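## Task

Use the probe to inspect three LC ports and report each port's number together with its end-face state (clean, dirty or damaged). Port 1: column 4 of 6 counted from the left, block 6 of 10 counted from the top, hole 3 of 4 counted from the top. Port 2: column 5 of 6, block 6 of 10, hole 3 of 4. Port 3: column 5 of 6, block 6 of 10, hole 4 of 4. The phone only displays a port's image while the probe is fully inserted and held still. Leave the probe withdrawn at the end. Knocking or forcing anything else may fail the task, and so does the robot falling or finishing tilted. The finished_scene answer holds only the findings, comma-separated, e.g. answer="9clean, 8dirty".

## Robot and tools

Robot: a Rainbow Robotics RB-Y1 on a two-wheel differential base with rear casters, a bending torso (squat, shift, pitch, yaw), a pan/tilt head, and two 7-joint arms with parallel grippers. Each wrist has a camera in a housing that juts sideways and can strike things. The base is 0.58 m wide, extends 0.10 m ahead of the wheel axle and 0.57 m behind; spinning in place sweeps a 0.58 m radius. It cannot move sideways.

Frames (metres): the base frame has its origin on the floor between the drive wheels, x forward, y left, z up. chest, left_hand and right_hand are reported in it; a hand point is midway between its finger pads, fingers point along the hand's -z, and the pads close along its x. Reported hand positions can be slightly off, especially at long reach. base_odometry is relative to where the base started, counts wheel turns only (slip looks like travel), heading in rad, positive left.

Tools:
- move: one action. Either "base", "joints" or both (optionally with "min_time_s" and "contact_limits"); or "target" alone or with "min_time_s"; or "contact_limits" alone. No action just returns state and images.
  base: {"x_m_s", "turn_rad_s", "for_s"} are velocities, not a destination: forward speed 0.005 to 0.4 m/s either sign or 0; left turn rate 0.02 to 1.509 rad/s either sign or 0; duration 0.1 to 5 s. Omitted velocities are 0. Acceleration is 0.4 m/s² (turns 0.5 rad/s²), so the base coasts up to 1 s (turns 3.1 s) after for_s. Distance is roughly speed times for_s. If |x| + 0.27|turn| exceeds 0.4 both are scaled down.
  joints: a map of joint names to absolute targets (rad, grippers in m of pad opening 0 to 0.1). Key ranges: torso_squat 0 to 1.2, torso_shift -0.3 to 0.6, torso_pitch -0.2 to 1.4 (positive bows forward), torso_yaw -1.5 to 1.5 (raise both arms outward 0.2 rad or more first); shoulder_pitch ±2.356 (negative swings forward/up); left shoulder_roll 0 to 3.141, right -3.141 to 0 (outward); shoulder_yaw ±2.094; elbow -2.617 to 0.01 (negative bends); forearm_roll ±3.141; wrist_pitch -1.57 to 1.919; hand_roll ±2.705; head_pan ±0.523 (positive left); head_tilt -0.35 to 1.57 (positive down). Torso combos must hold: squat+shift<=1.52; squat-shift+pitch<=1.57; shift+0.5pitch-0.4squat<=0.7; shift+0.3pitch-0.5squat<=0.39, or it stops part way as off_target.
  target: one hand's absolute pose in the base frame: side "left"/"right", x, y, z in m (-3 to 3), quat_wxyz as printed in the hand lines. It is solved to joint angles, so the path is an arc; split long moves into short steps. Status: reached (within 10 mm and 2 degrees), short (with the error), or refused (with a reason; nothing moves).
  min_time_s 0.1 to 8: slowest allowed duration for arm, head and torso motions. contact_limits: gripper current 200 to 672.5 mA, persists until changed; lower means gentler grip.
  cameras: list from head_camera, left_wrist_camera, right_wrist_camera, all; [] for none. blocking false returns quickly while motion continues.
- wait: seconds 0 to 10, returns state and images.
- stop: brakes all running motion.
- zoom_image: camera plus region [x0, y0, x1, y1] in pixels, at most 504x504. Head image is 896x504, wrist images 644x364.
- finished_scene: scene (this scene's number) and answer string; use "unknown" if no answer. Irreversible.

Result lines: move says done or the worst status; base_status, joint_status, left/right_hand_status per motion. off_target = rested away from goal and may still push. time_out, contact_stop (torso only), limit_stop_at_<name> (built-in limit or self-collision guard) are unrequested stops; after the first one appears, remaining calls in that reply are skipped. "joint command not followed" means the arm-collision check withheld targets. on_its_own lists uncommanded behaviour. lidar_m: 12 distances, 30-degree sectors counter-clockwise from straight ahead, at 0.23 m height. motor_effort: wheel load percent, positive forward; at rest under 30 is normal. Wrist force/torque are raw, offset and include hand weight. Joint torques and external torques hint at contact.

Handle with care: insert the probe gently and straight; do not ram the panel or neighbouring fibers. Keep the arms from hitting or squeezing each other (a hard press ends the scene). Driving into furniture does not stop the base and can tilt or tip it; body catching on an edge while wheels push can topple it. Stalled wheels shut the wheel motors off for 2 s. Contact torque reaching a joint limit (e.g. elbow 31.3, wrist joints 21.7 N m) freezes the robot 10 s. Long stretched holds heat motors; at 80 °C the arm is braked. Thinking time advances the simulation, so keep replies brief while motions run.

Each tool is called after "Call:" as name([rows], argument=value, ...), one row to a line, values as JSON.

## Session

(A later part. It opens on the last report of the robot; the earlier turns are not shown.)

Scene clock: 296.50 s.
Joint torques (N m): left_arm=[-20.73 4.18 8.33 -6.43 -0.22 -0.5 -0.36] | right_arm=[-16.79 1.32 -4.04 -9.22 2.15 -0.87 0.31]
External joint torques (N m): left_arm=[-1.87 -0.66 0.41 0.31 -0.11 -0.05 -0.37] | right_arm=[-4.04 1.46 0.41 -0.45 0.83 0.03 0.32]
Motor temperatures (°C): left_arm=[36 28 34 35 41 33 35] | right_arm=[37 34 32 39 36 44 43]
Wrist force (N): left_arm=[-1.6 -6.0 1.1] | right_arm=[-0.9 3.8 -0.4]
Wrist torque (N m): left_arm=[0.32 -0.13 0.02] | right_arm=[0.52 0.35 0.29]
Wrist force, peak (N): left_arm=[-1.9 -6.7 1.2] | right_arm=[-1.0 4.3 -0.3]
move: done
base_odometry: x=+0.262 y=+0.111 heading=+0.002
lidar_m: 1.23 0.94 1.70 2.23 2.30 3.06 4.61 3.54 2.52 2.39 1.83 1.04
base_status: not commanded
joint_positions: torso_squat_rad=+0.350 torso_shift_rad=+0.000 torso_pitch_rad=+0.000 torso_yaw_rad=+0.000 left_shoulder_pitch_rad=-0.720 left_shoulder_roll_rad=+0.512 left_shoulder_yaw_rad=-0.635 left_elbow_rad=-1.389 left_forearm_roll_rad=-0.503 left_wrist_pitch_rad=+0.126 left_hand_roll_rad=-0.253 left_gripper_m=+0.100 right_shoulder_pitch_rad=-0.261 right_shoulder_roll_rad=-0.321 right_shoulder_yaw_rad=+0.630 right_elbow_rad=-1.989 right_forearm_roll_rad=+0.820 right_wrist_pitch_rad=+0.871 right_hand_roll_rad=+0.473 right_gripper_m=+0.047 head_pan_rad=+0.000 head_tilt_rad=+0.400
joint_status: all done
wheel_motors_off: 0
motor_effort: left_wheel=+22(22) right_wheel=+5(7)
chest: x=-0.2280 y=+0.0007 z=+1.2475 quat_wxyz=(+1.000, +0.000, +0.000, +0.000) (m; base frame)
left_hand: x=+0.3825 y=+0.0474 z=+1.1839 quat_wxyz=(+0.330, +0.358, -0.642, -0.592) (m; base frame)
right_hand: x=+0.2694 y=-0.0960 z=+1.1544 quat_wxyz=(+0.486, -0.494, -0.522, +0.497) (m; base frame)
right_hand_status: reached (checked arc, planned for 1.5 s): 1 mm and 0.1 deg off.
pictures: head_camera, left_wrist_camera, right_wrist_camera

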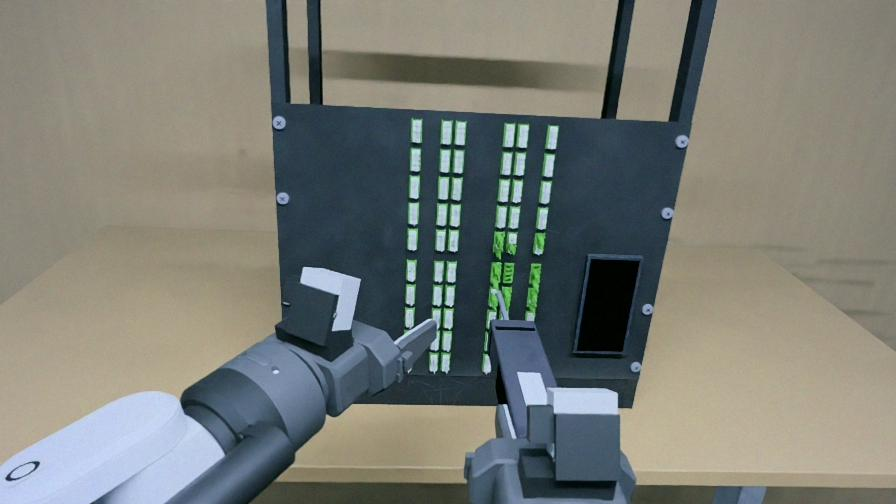

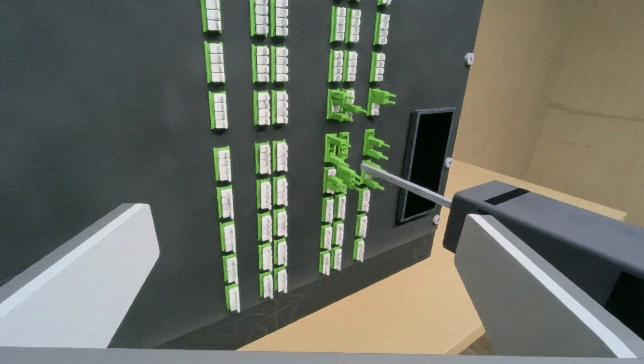

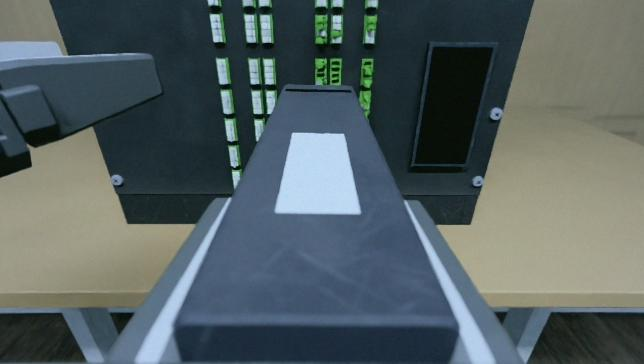

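Call:
move(target={"side":"right","x":0.2860,"y":-0.0952,"z":1.1550,"quat_wxyz":[0.4862,-0.4942,-0.5222,0.4966]}, min_time_s=1.5)

Call:
zoom_image(camera="right_wrist_camera", region=[300, 55, 350, 95])

Call:
zoom_image(camera="head_camera", region=[480, 255, 520, 295])

Call:
zoom_image(camera="left_wrist_camera", region=[320, 120, 400, 184])

Scene clock: 303.73 s.
Joint torques (N m): left_arm=[-20.6 4.07 8.37 -6.42 -0.15 -0.56 -0.4] | right_arm=[-17.6 1.15 -6.04 -9.23 1.41 -1.45 -0.23]
External joint torques (N m): left_arm=[-1.73 -0.77 0.45 0.32 -0.04 -0.12 -0.42] | right_arm=[-3.96 1.46 -1.41 -0.48 0.11 -0.57 -0.23]
Motor temperatures (°C): left_arm=[36 28 34 35 41 33 35] | right_arm=[37 34 32 39 36 44 43]
Wrist force (N): left_arm=[-1.7 -6.1 0.9] | right_arm=[-1.1 4.0 -0.5]
Wrist torque (N m): left_arm=[0.32 -0.11 0.01] | right_arm=[0.48 0.33 0.29]
Wrist force, peak (N): left_arm=[-1.3 -7.1 1.5] | right_arm=[-1.0 4.3 -0.3]
move: done
base_odometry: x=+0.262 y=+0.111 heading=+0.002
lidar_m: 1.23 0.94 1.70 2.23 2.29 3.05 4.61 3.53 2.51 2.39 1.83 1.04
base_status: not commanded
joint_positions: torso_squat_rad=+0.350 torso_shift_rad=+0.000 torso_pitch_rad=+0.000 torso_yaw_rad=+0.000 left_shoulder_pitch_rad=-0.720 left_shoulder_roll_rad=+0.512 left_shoulder_yaw_rad=-0.635 left_elbow_rad=-1.389 left_forearm_roll_rad=-0.503 left_wrist_pitch_rad=+0.126 left_hand_roll_rad=-0.253 left_gripper_m=+0.100 right_shoulder_pitch_rad=-0.307 right_shoulder_roll_rad=-0.311 right_shoulder_yaw_rad=+0.612 right_elbow_rad=-1.924 right_forearm_roll_rad=+0.805 right_wrist_pitch_rad=+0.852 right_hand_roll_rad=+0.460 right_gripper_m=+0.047 head_pan_rad=+0.000 head_tilt_rad=+0.400
joint_status: all done
wheel_motors_off: 0
motor_effort: left_wheel=+22(22) right_wheel=+5(7)
chest: x=-0.2280 y=+0.0007 z=+1.2475 quat_wxyz=(+1.000, +0.000, +0.000, +0.000) (m; base frame)
left_hand: x=+0.3825 y=+0.0474 z=+1.1839 quat_wxyz=(+0.330, +0.358, -0.642, -0.592) (m; base frame)
right_hand: x=+0.2858 y=-0.0954 z=+1.1544 quat_wxyz=(+0.486, -0.494, -0.522, +0.497) (m; base frame)
right_hand_status: reached (checked arc, planned for 1.5 s): 1 mm and 0.1 deg off.
pictures: head_camera, left_wrist_camera, right_wrist_camera

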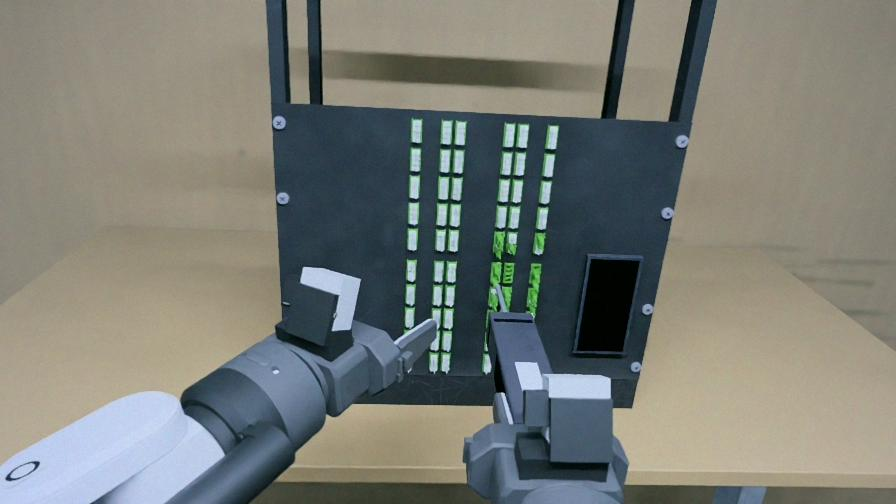

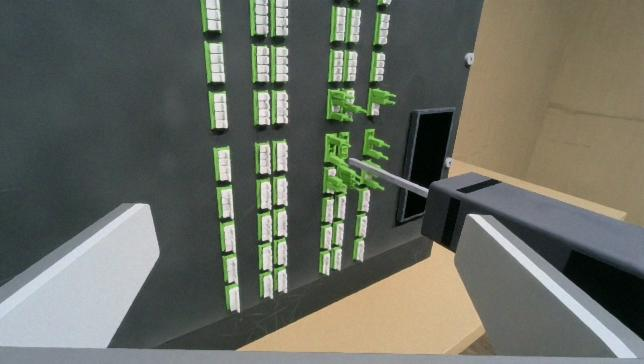

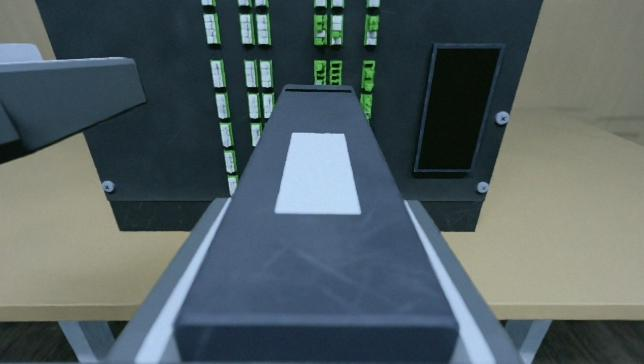

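Scaled by 10.080 from the camera's 644x364 image, which has a finer 1265x715 frame.

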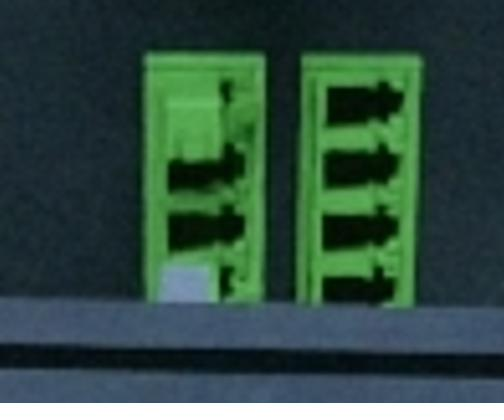

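Scaled by 12.600 from the camera's 896x504 image, which has a finer 1280x720 frame.

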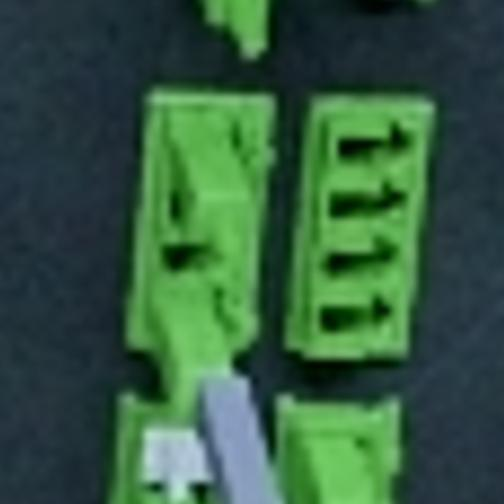

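Scaled by 6.300 from the camera's 644x364 image, which has a finer 920x520 frame.

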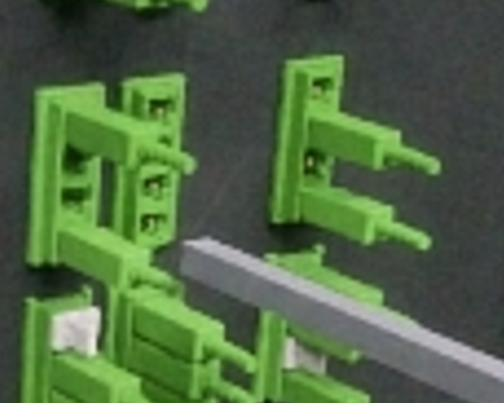

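Call:
move(target={"side":"right","x":0.2980,"y":-0.0947,"z":1.1551,"quat_wxyz":[0.4862,-0.4942,-0.5222,0.4966]}, min_time_s=1.5)

Call:
zoom_image(camera="right_wrist_camera", region=[300, 55, 350, 95])

Call:
zoom_image(camera="head_camera", region=[480, 255, 520, 295])

Call:
zoom_image(camera="left_wrist_camera", region=[320, 120, 400, 184])

Scene clock: 316.40 s.
Joint torques (N m): left_arm=[-20.87 4.02 8.51 -6.41 -0.23 -0.48 -0.42] | right_arm=[-18.42 1.19 -6.35 -9.19 1.38 -1.45 -0.22]
External joint torques (N m): left_arm=[-2 -0.81 0.59 0.33 -0.13 -0.04 -0.44] | right_arm=[-4.19 1.65 -1.61 -0.45 0.09 -0.59 -0.21]
Motor temperatures (°C): left_arm=[36 28 34 35 41 33 35] | right_arm=[37 34 32 39 36 44 43]
Wrist force (N): left_arm=[-1.4 -6.4 1.2] | right_arm=[-1.0 3.9 -0.4]
Wrist torque (N m): left_arm=[0.36 -0.08 0.03] | right_arm=[0.50 0.33 0.29]
Wrist force, peak (N): left_arm=[-1.7 -6.9 1.4] | right_arm=[-1.1 4.3 -0.3]
move: done
base_odometry: x=+0.262 y=+0.111 heading=+0.002
lidar_m: 1.23 0.93 1.70 2.23 2.30 3.05 4.61 3.54 2.52 2.39 1.83 1.04
base_status: not commanded
joint_positions: torso_squat_rad=+0.350 torso_shift_rad=+0.000 torso_pitch_rad=+0.000 torso_yaw_rad=+0.000 left_shoulder_pitch_rad=-0.720 left_shoulder_roll_rad=+0.512 left_shoulder_yaw_rad=-0.635 left_elbow_rad=-1.389 left_forearm_roll_rad=-0.503 left_wrist_pitch_rad=+0.126 left_hand_roll_rad=-0.253 left_gripper_m=+0.100 right_shoulder_pitch_rad=-0.339 right_shoulder_roll_rad=-0.305 right_shoulder_yaw_rad=+0.599 right_elbow_rad=-1.879 right_forearm_roll_rad=+0.795 right_wrist_pitch_rad=+0.837 right_hand_roll_rad=+0.450 right_gripper_m=+0.047 head_pan_rad=+0.000 head_tilt_rad=+0.400
joint_status: all done
wheel_motors_off: 0
motor_effort: left_wheel=+22(22) right_wheel=+6(7)
chest: x=-0.2280 y=+0.0007 z=+1.2475 quat_wxyz=(+1.000, +0.000, +0.000, +0.000) (m; base frame)
left_hand: x=+0.3825 y=+0.0474 z=+1.1839 quat_wxyz=(+0.330, +0.358, -0.642, -0.592) (m; base frame)
right_hand: x=+0.2971 y=-0.0951 z=+1.1548 quat_wxyz=(+0.487, -0.494, -0.522, +0.497) (m; base frame)
right_hand_status: reached (checked arc, planned for 1.5 s): 1 mm and 0.1 deg off.
pictures: head_camera, left_wrist_camera, right_wrist_camera

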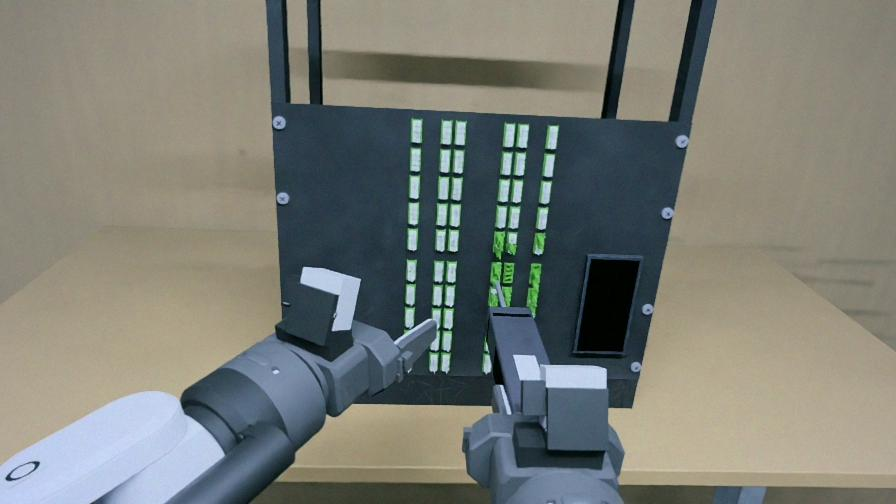

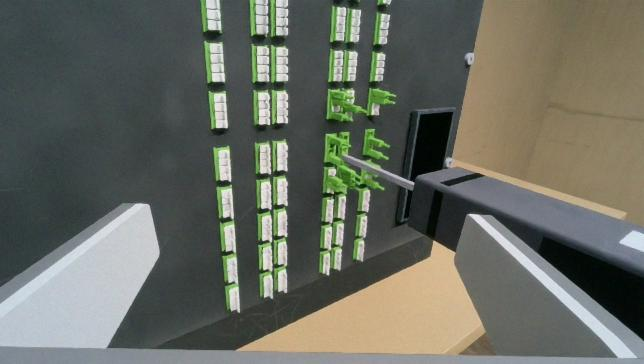

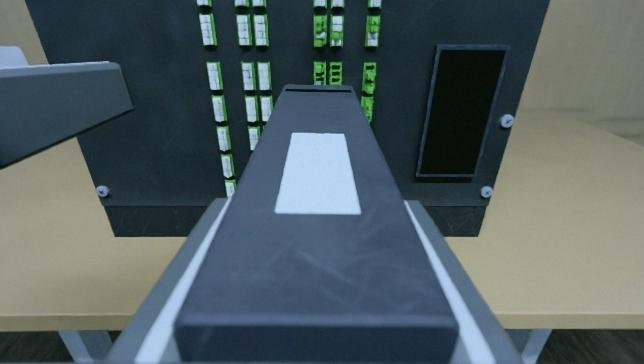

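Scaled by 10.080 from the camera's 644x364 image, which has a finer 1265x715 frame.

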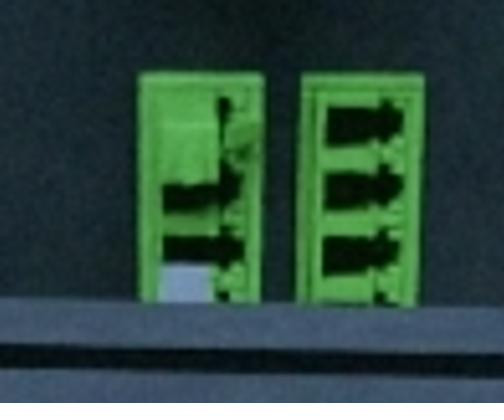

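Scaled by 12.600 from the camera's 896x504 image, which has a finer 1280x720 frame.

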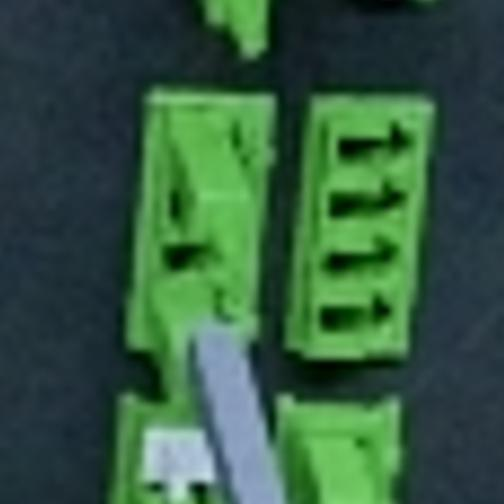

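Scaled by 6.300 from the camera's 644x364 image, which has a finer 920x520 frame.

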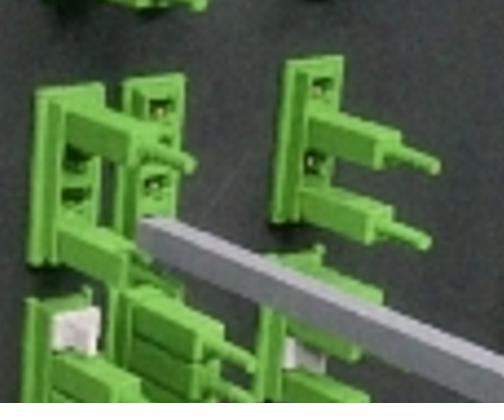

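Call:
move(target={"side":"right","x":0.3060,"y":-0.0943,"z":1.1552,"quat_wxyz":[0.4862,-0.4942,-0.5222,0.4966]}, min_time_s=1.5)

Call:
zoom_image(camera="right_wrist_camera", region=[300, 55, 350, 95])

Call:
zoom_image(camera="head_camera", region=[480, 255, 520, 295])

Call:
zoom_image(camera="left_wrist_camera", region=[320, 120, 400, 184])

Scene clock: 322.10 s.
Joint torques (N m): left_arm=[-20.78 4.11 8.31 -6.31 -0.21 -0.56 -0.36] | right_arm=[-18.85 1.19 -6.25 -8.98 1.33 -1.39 -0.19]
External joint torques (N m): left_arm=[-1.92 -0.73 0.39 0.43 -0.1 -0.12 -0.37] | right_arm=[-4.17 1.75 -1.44 -0.26 0.05 -0.54 -0.19]
Motor temperatures (°C): left_arm=[36 28 34 35 41 33 35] | right_arm=[37 34 32 39 36 44 43]
Wrist force (N): left_arm=[-1.7 -6.3 1.1] | right_arm=[-1.0 4.1 -0.5]
Wrist torque (N m): left_arm=[0.34 -0.15 0.00] | right_arm=[0.48 0.33 0.29]
Wrist force, peak (N): left_arm=[-1.9 -6.9 1.4] | right_arm=[-1.3 4.2 -0.5]
move: done
base_odometry: x=+0.262 y=+0.111 heading=+0.002
lidar_m: 1.23 0.94 1.70 2.23 2.30 3.05 4.61 3.54 2.52 2.39 1.83 1.04
base_status: not commanded
joint_positions: torso_squat_rad=+0.350 torso_shift_rad=+0.000 torso_pitch_rad=+0.000 torso_yaw_rad=+0.000 left_shoulder_pitch_rad=-0.720 left_shoulder_roll_rad=+0.512 left_shoulder_yaw_rad=-0.635 left_elbow_rad=-1.389 left_forearm_roll_rad=-0.503 left_wrist_pitch_rad=+0.126 left_hand_roll_rad=-0.253 left_gripper_m=+0.100 right_shoulder_pitch_rad=-0.362 right_shoulder_roll_rad=-0.300 right_shoulder_yaw_rad=+0.591 right_elbow_rad=-1.843 right_forearm_roll_rad=+0.791 right_wrist_pitch_rad=+0.824 right_hand_roll_rad=+0.442 right_gripper_m=+0.047 head_pan_rad=+0.000 head_tilt_rad=+0.400
joint_status: all done
wheel_motors_off: 0
motor_effort: left_wheel=+22(22) right_wheel=+6(8)
chest: x=-0.2280 y=+0.0007 z=+1.2475 quat_wxyz=(+1.000, +0.000, +0.000, +0.000) (m; base frame)
left_hand: x=+0.3825 y=+0.0474 z=+1.1839 quat_wxyz=(+0.330, +0.358, -0.642, -0.592) (m; base frame)
right_hand: x=+0.3054 y=-0.0946 z=+1.1547 quat_wxyz=(+0.487, -0.494, -0.522, +0.497) (m; base frame)
right_hand_status: reached (checked arc, planned for 1.5 s): 1 mm and 0.1 deg off.
pictures: head_camera, left_wrist_camera, right_wrist_camera

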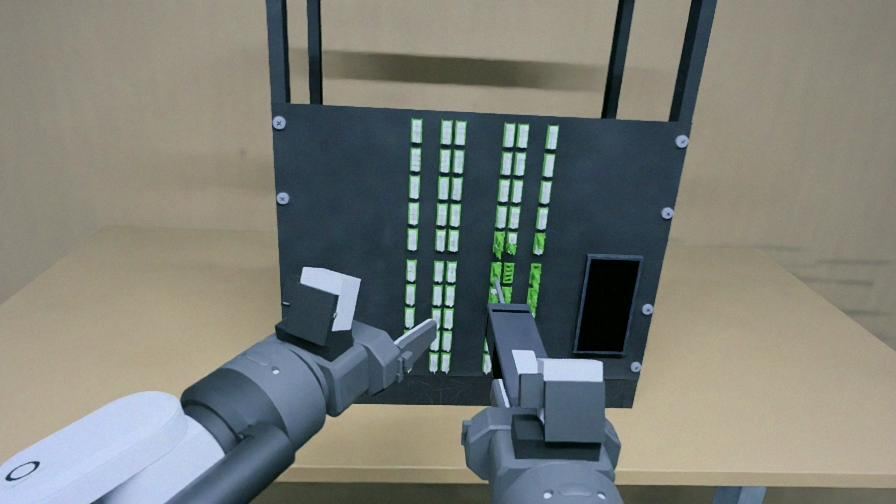

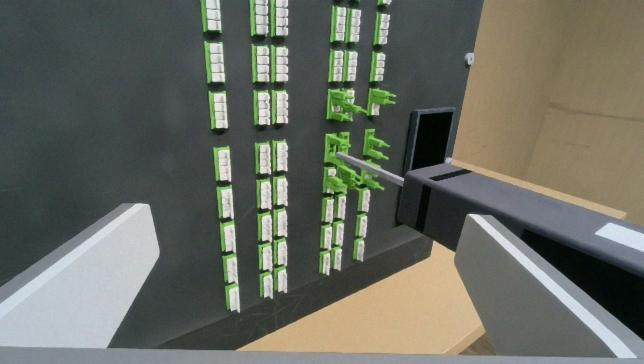

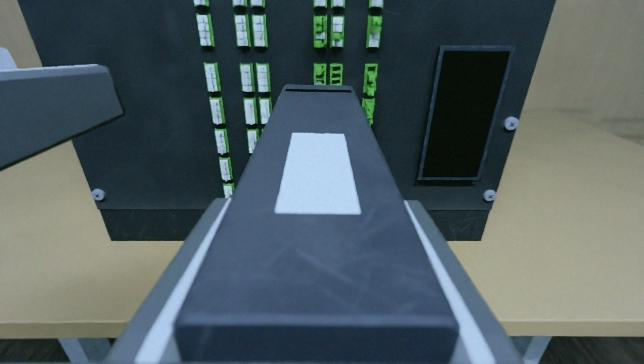

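Scaled by 10.080 from the camera's 644x364 image, which has a finer 1265x715 frame.

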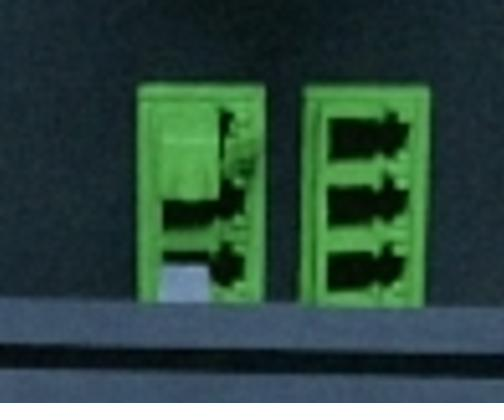

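Scaled by 12.600 from the camera's 896x504 image, which has a finer 1280x720 frame.

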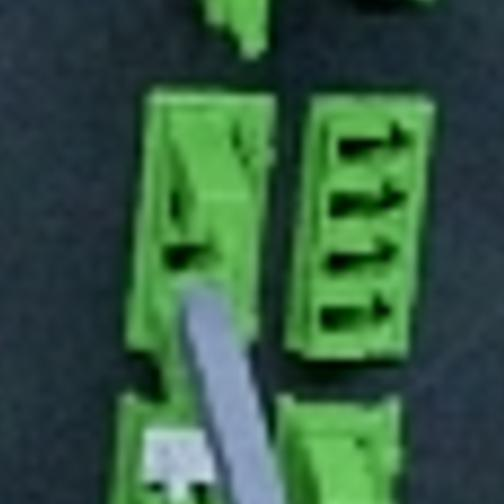

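Scaled by 6.300 from the camera's 644x364 image, which has a finer 920x520 frame.

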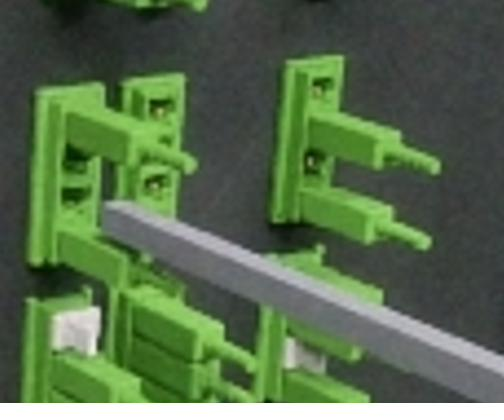

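Call:
move(target={"side":"right","x":0.3120,"y":-0.0941,"z":1.1552,"quat_wxyz":[0.4862,-0.4942,-0.5222,0.4966]}, min_time_s=1.5)

Call:
zoom_image(camera="right_wrist_camera", region=[300, 55, 350, 95])

Call:
zoom_image(camera="head_camera", region=[480, 255, 520, 295])

Call:
zoom_image(camera="left_wrist_camera", region=[320, 120, 400, 184])

Scene clock: 328.53 s.
Joint torques (N m): left_arm=[-20.79 4.08 8.29 -6.44 -0.27 -0.53 -0.27] | right_arm=[-19.22 1.05 -6.37 -9.03 1.28 -1.44 -0.25]
External joint torques (N m): left_arm=[-1.93 -0.76 0.37 0.3 -0.16 -0.09 -0.28] | right_arm=[-4.22 1.7 -1.5 -0.3 0.01 -0.6 -0.25]
Motor temperatures (°C): left_arm=[36 28 34 35 41 33 35] | right_arm=[37 34 32 39 36 44 43]
Wrist force (N): left_arm=[-1.2 -6.4 0.8] | right_arm=[-1.1 4.0 -0.5]
Wrist torque (N m): left_arm=[0.34 -0.08 0.01] | right_arm=[0.49 0.32 0.29]
Wrist force, peak (N): left_arm=[-1.5 -7.0 1.1] | right_arm=[-1.1 4.3 -0.3]
move: done
base_odometry: x=+0.262 y=+0.111 heading=+0.002
lidar_m: 1.23 0.94 1.69 2.23 2.29 3.05 4.61 3.53 2.51 2.39 1.82 1.04
base_status: not commanded
joint_positions: torso_squat_rad=+0.350 torso_shift_rad=+0.000 torso_pitch_rad=+0.000 torso_yaw_rad=+0.000 left_shoulder_pitch_rad=-0.720 left_shoulder_roll_rad=+0.512 left_shoulder_yaw_rad=-0.635 left_elbow_rad=-1.389 left_forearm_roll_rad=-0.503 left_wrist_pitch_rad=+0.126 left_hand_roll_rad=-0.253 left_gripper_m=+0.100 right_shoulder_pitch_rad=-0.380 right_shoulder_roll_rad=-0.296 right_shoulder_yaw_rad=+0.585 right_elbow_rad=-1.816 right_forearm_roll_rad=+0.788 right_wrist_pitch_rad=+0.814 right_hand_roll_rad=+0.435 right_gripper_m=+0.047 head_pan_rad=+0.000 head_tilt_rad=+0.400
joint_status: all done
wheel_motors_off: 0
motor_effort: left_wheel=+22(22) right_wheel=+7(8)
chest: x=-0.2280 y=+0.0007 z=+1.2475 quat_wxyz=(+1.000, +0.000, +0.000, +0.000) (m; base frame)
left_hand: x=+0.3825 y=+0.0474 z=+1.1839 quat_wxyz=(+0.330, +0.358, -0.642, -0.592) (m; base frame)
right_hand: x=+0.3116 y=-0.0944 z=+1.1547 quat_wxyz=(+0.487, -0.494, -0.522, +0.497) (m; base frame)
right_hand_status: reached (checked arc, planned for 1.5 s): 1 mm and 0.1 deg off.
pictures: head_camera, left_wrist_camera, right_wrist_camera

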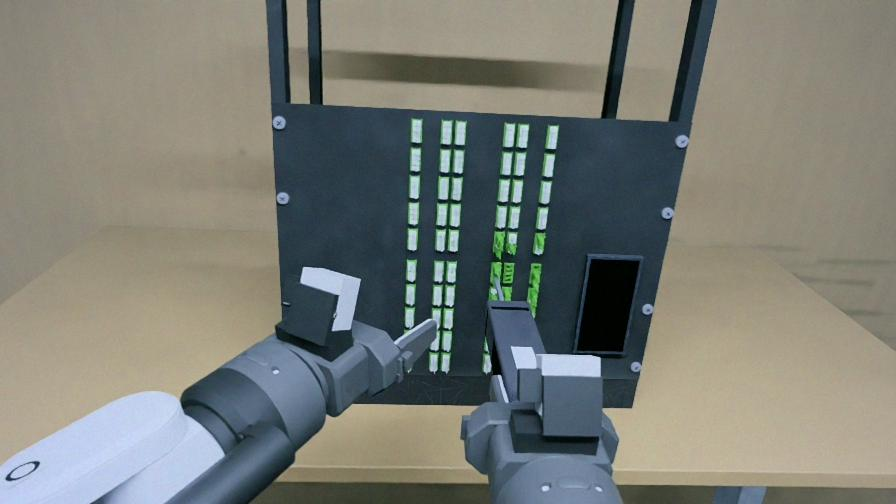

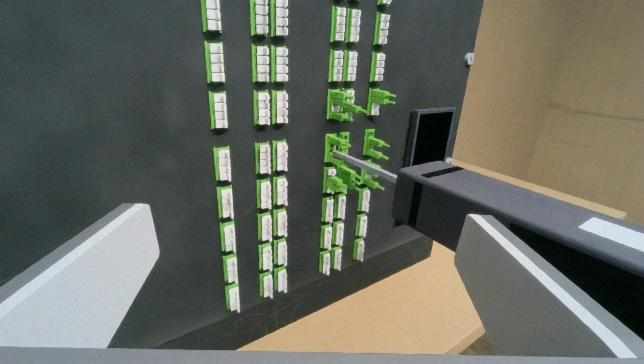

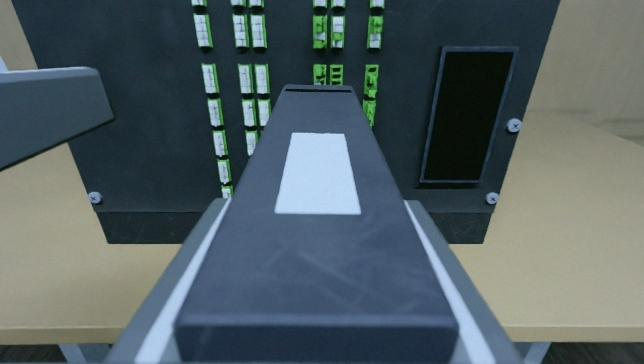

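Scaled by 10.080 from the camera's 644x364 image, which has a finer 1265x715 frame.

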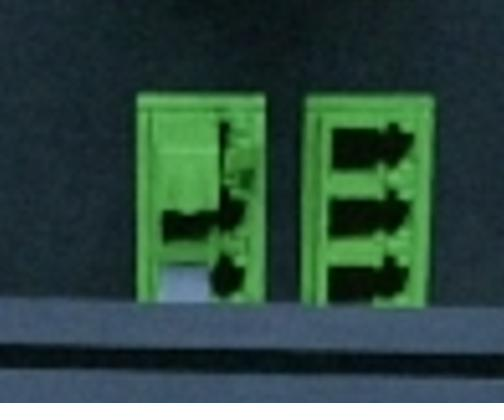

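Scaled by 12.600 from the camera's 896x504 image, which has a finer 1280x720 frame.

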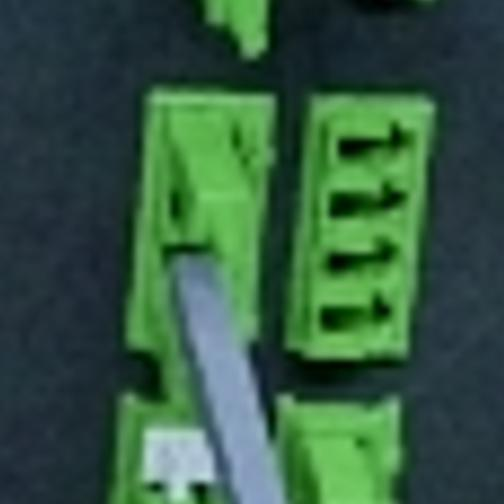

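Scaled by 6.300 from the camera's 644x364 image, which has a finer 920x520 frame.

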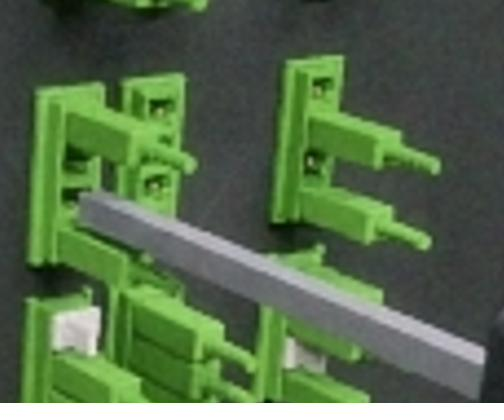

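Call:
move(target={"side":"right","x":0.3148,"y":-0.0940,"z":1.1547,"quat_wxyz":[0.4862,-0.4942,-0.5222,0.4966]}, min_time_s=1.5)

Call:
zoom_image(camera="right_wrist_camera", region=[300, 55, 350, 95])

Call:
zoom_image(camera="head_camera", region=[480, 255, 520, 295])

Call:
zoom_image(camera="left_wrist_camera", region=[320, 120, 400, 184])

Scene clock: 333.93 s.
Joint torques (N m): left_arm=[-20.76 4.23 8.41 -6.47 -0.29 -0.61 -0.43] | right_arm=[-19.67 0.92 -6.33 -9.14 2.05 -1.36 -0.2]
External joint torques (N m): left_arm=[-1.9 -0.61 0.49 0.27 -0.18 -0.16 -0.44] | right_arm=[-4.52 1.6 -1.45 -0.41 0.79 -0.54 -0.19]
Motor temperatures (°C): left_arm=[36 28 34 35 41 33 35] | right_arm=[37 34 32 39 36 44 43]
Wrist force (N): left_arm=[-1.9 -6.5 1.3] | right_arm=[-1.0 4.0 -0.2]
Wrist torque (N m): left_arm=[0.33 -0.15 0.05] | right_arm=[0.50 0.32 0.29]
Wrist force, peak (N): left_arm=[-1.6 -6.8 1.7] | right_arm=[-1.2 4.3 -0.1]
move: done
base_odometry: x=+0.262 y=+0.111 heading=+0.002
lidar_m: 1.23 0.95 1.70 2.23 2.30 3.06 4.61 3.54 2.52 2.39 1.83 1.05
base_status: not commanded
joint_positions: torso_squat_rad=+0.350 torso_shift_rad=+0.000 torso_pitch_rad=+0.000 torso_yaw_rad=+0.000 left_shoulder_pitch_rad=-0.720 left_shoulder_roll_rad=+0.512 left_shoulder_yaw_rad=-0.635 left_elbow_rad=-1.389 left_forearm_roll_rad=-0.503 left_wrist_pitch_rad=+0.126 left_hand_roll_rad=-0.253 left_gripper_m=+0.100 right_shoulder_pitch_rad=-0.387 right_shoulder_roll_rad=-0.294 right_shoulder_yaw_rad=+0.582 right_elbow_rad=-1.802 right_forearm_roll_rad=+0.789 right_wrist_pitch_rad=+0.807 right_hand_roll_rad=+0.429 right_gripper_m=+0.047 head_pan_rad=+0.000 head_tilt_rad=+0.400
joint_status: all done
wheel_motors_off: 0
motor_effort: left_wheel=+22(22) right_wheel=+6(7)
chest: x=-0.2280 y=+0.0007 z=+1.2475 quat_wxyz=(+1.000, +0.000, +0.000, +0.000) (m; base frame)
left_hand: x=+0.3825 y=+0.0474 z=+1.1839 quat_wxyz=(+0.330, +0.358, -0.642, -0.592) (m; base frame)
right_hand: x=+0.3146 y=-0.0942 z=+1.1541 quat_wxyz=(+0.486, -0.494, -0.522, +0.497) (m; base frame)
right_hand_status: reached (checked arc, planned for 1.5 s): 1 mm and 0.1 deg off.
pictures: head_camera, left_wrist_camera, right_wrist_camera

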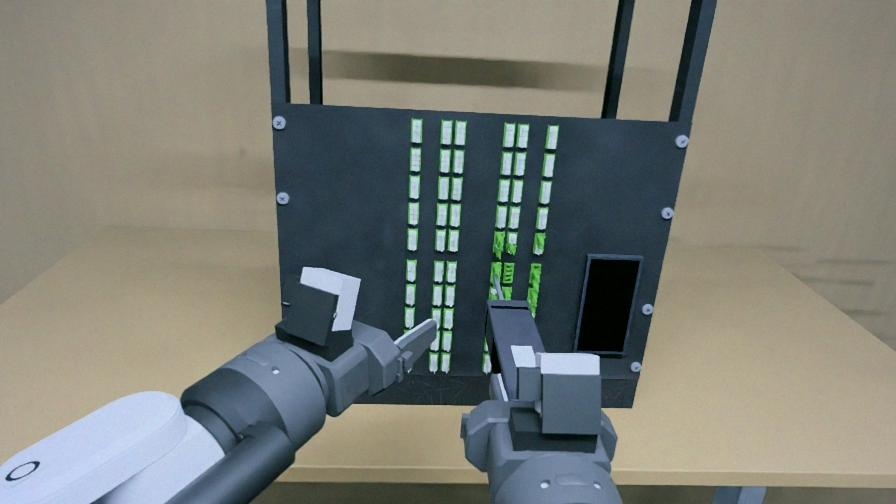

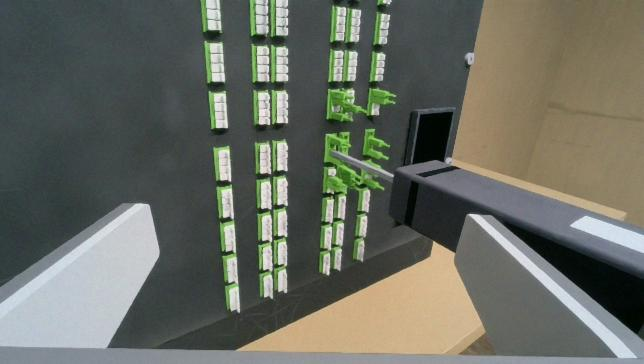

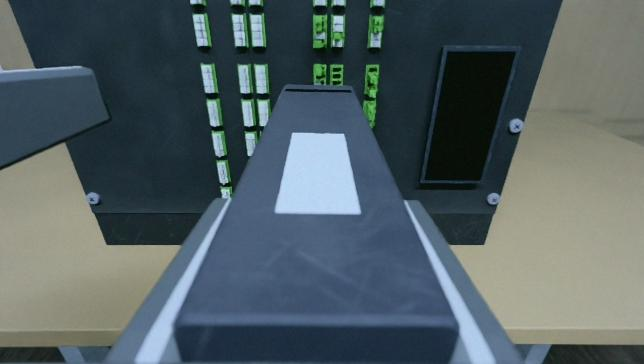

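Scaled by 10.080 from the camera's 644x364 image, which has a finer 1265x715 frame.

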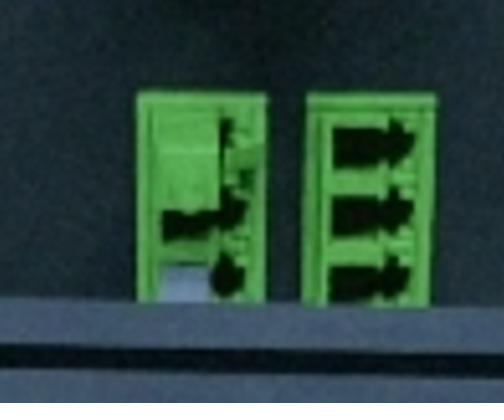

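Scaled by 12.600 from the camera's 896x504 image, which has a finer 1280x720 frame.

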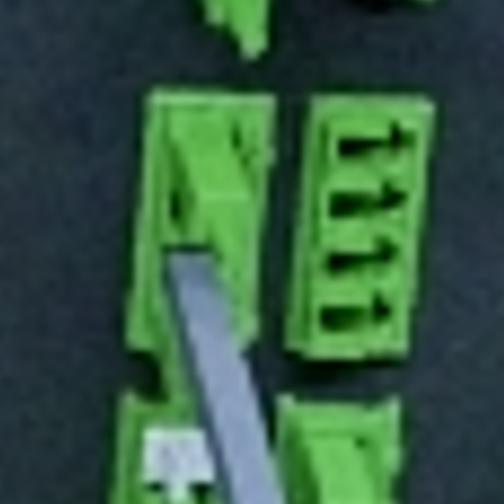

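Scaled by 6.300 from the camera's 644x364 image, which has a finer 920x520 frame.

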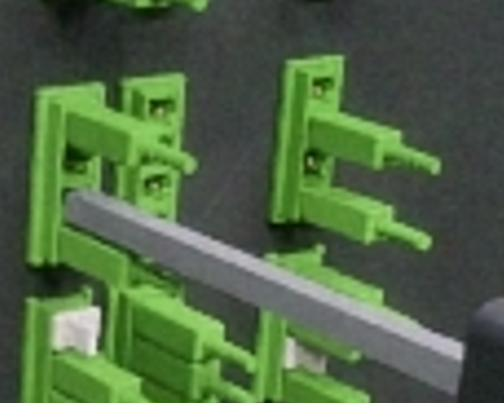

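Call:
move(target={"side":"right","x":0.3175,"y":-0.0939,"z":1.1547,"quat_wxyz":[0.4862,-0.4942,-0.5222,0.4966]}, min_time_s=1.5)

Call:
zoom_image(camera="right_wrist_camera", region=[300, 55, 350, 95])

Call:
zoom_image(camera="head_camera", region=[480, 255, 520, 295])

Call:
zoom_image(camera="left_wrist_camera", region=[320, 120, 400, 184])

Scene clock: 340.27 s.
Joint torques (N m): left_arm=[-20.8 4.13 8.52 -6.58 -0.17 -0.53 -0.36] | right_arm=[-19.78 0.75 -6.49 -9.17 1.36 -1.47 -0.15]
External joint torques (N m): left_arm=[-1.94 -0.7 0.6 0.16 -0.07 -0.09 -0.38] | right_arm=[-4.49 1.47 -1.59 -0.44 0.1 -0.65 -0.15]
Motor temperatures (°C): left_arm=[36 28 34 35 41 33 35] | right_arm=[37 34 32 39 36 44 43]
Wrist force (N): left_arm=[-1.5 -6.1 1.3] | right_arm=[-1.2 4.5 -0.2]
Wrist torque (N m): left_arm=[0.32 -0.12 0.02] | right_arm=[0.53 0.32 0.29]
Wrist force, peak (N): left_arm=[-1.8 -6.9 1.5] | right_arm=[-1.3 4.9 -0.1]
move: done
base_odometry: x=+0.262 y=+0.111 heading=+0.002
lidar_m: 1.23 0.94 1.69 2.24 2.29 3.05 4.61 3.53 2.51 2.39 1.83 1.04
base_status: not commanded
joint_positions: torso_squat_rad=+0.350 torso_shift_rad=+0.000 torso_pitch_rad=+0.000 torso_yaw_rad=+0.000 left_shoulder_pitch_rad=-0.720 left_shoulder_roll_rad=+0.512 left_shoulder_yaw_rad=-0.635 left_elbow_rad=-1.389 left_forearm_roll_rad=-0.503 left_wrist_pitch_rad=+0.126 left_hand_roll_rad=-0.253 left_gripper_m=+0.100 right_shoulder_pitch_rad=-0.395 right_shoulder_roll_rad=-0.292 right_shoulder_yaw_rad=+0.580 right_elbow_rad=-1.790 right_forearm_roll_rad=+0.788 right_wrist_pitch_rad=+0.803 right_hand_roll_rad=+0.426 right_gripper_m=+0.047 head_pan_rad=+0.000 head_tilt_rad=+0.400
joint_status: all done
wheel_motors_off: 0
motor_effort: left_wheel=+22(22) right_wheel=+6(8)
chest: x=-0.2280 y=+0.0007 z=+1.2475 quat_wxyz=(+1.000, +0.000, +0.000, +0.000) (m; base frame)
left_hand: x=+0.3825 y=+0.0474 z=+1.1839 quat_wxyz=(+0.330, +0.358, -0.642, -0.592) (m; base frame)
right_hand: x=+0.3173 y=-0.0941 z=+1.1541 quat_wxyz=(+0.486, -0.494, -0.522, +0.497) (m; base frame)
right_hand_status: reached (checked arc, planned for 1.5 s): 1 mm and 0.1 deg off.
pictures: head_camera, left_wrist_camera, right_wrist_camera

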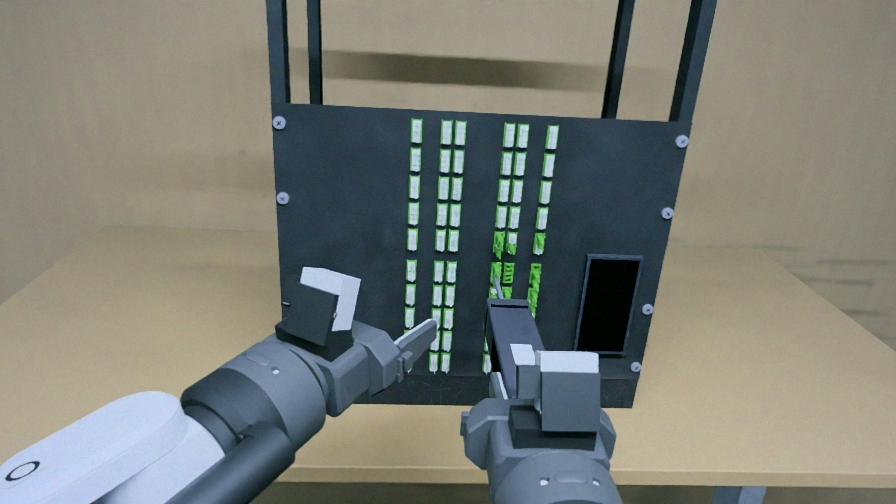

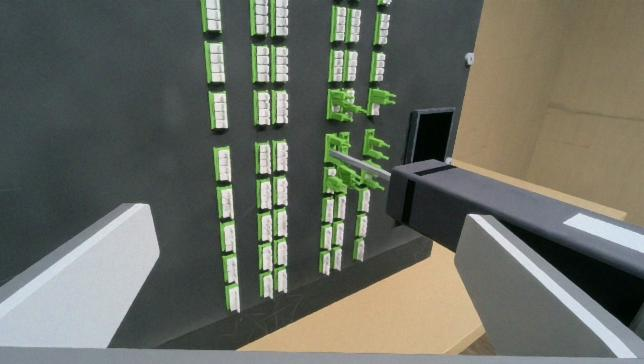

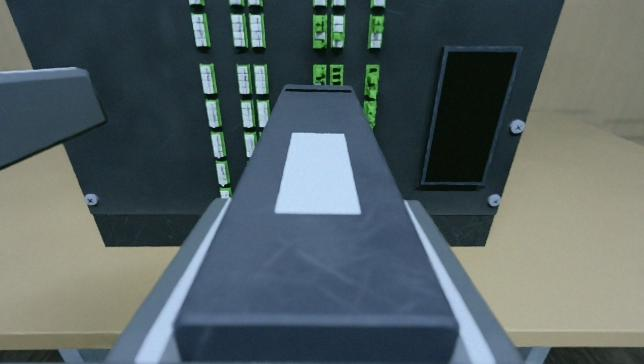

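Scaled by 10.080 from the camera's 644x364 image, which has a finer 1265x715 frame.

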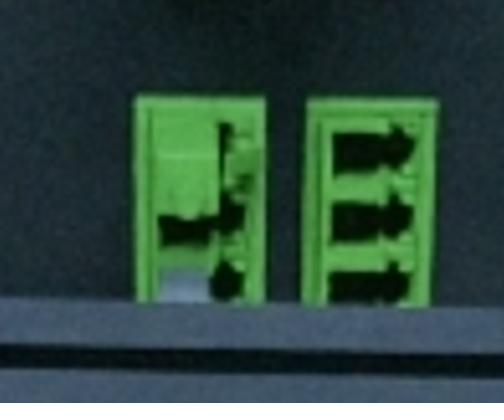

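Scaled by 12.600 from the camera's 896x504 image, which has a finer 1280x720 frame.

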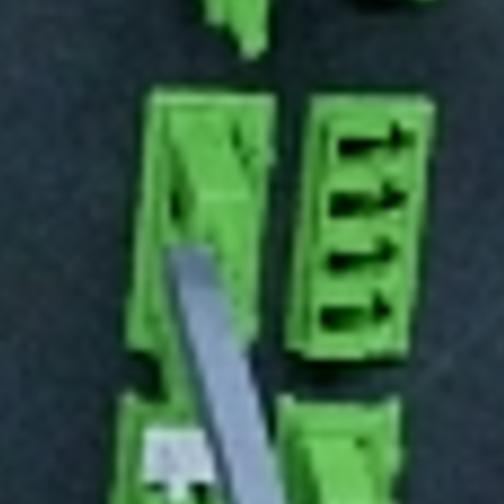

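Scaled by 6.300 from the camera's 644x364 image, which has a finer 920x520 frame.

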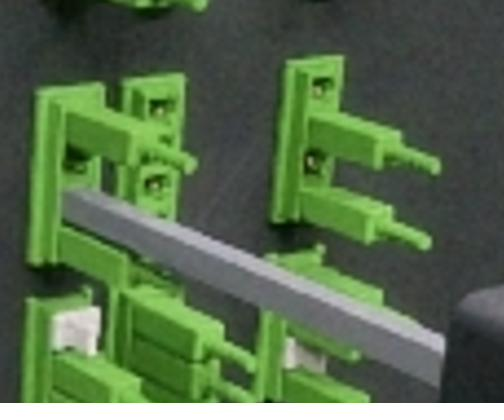

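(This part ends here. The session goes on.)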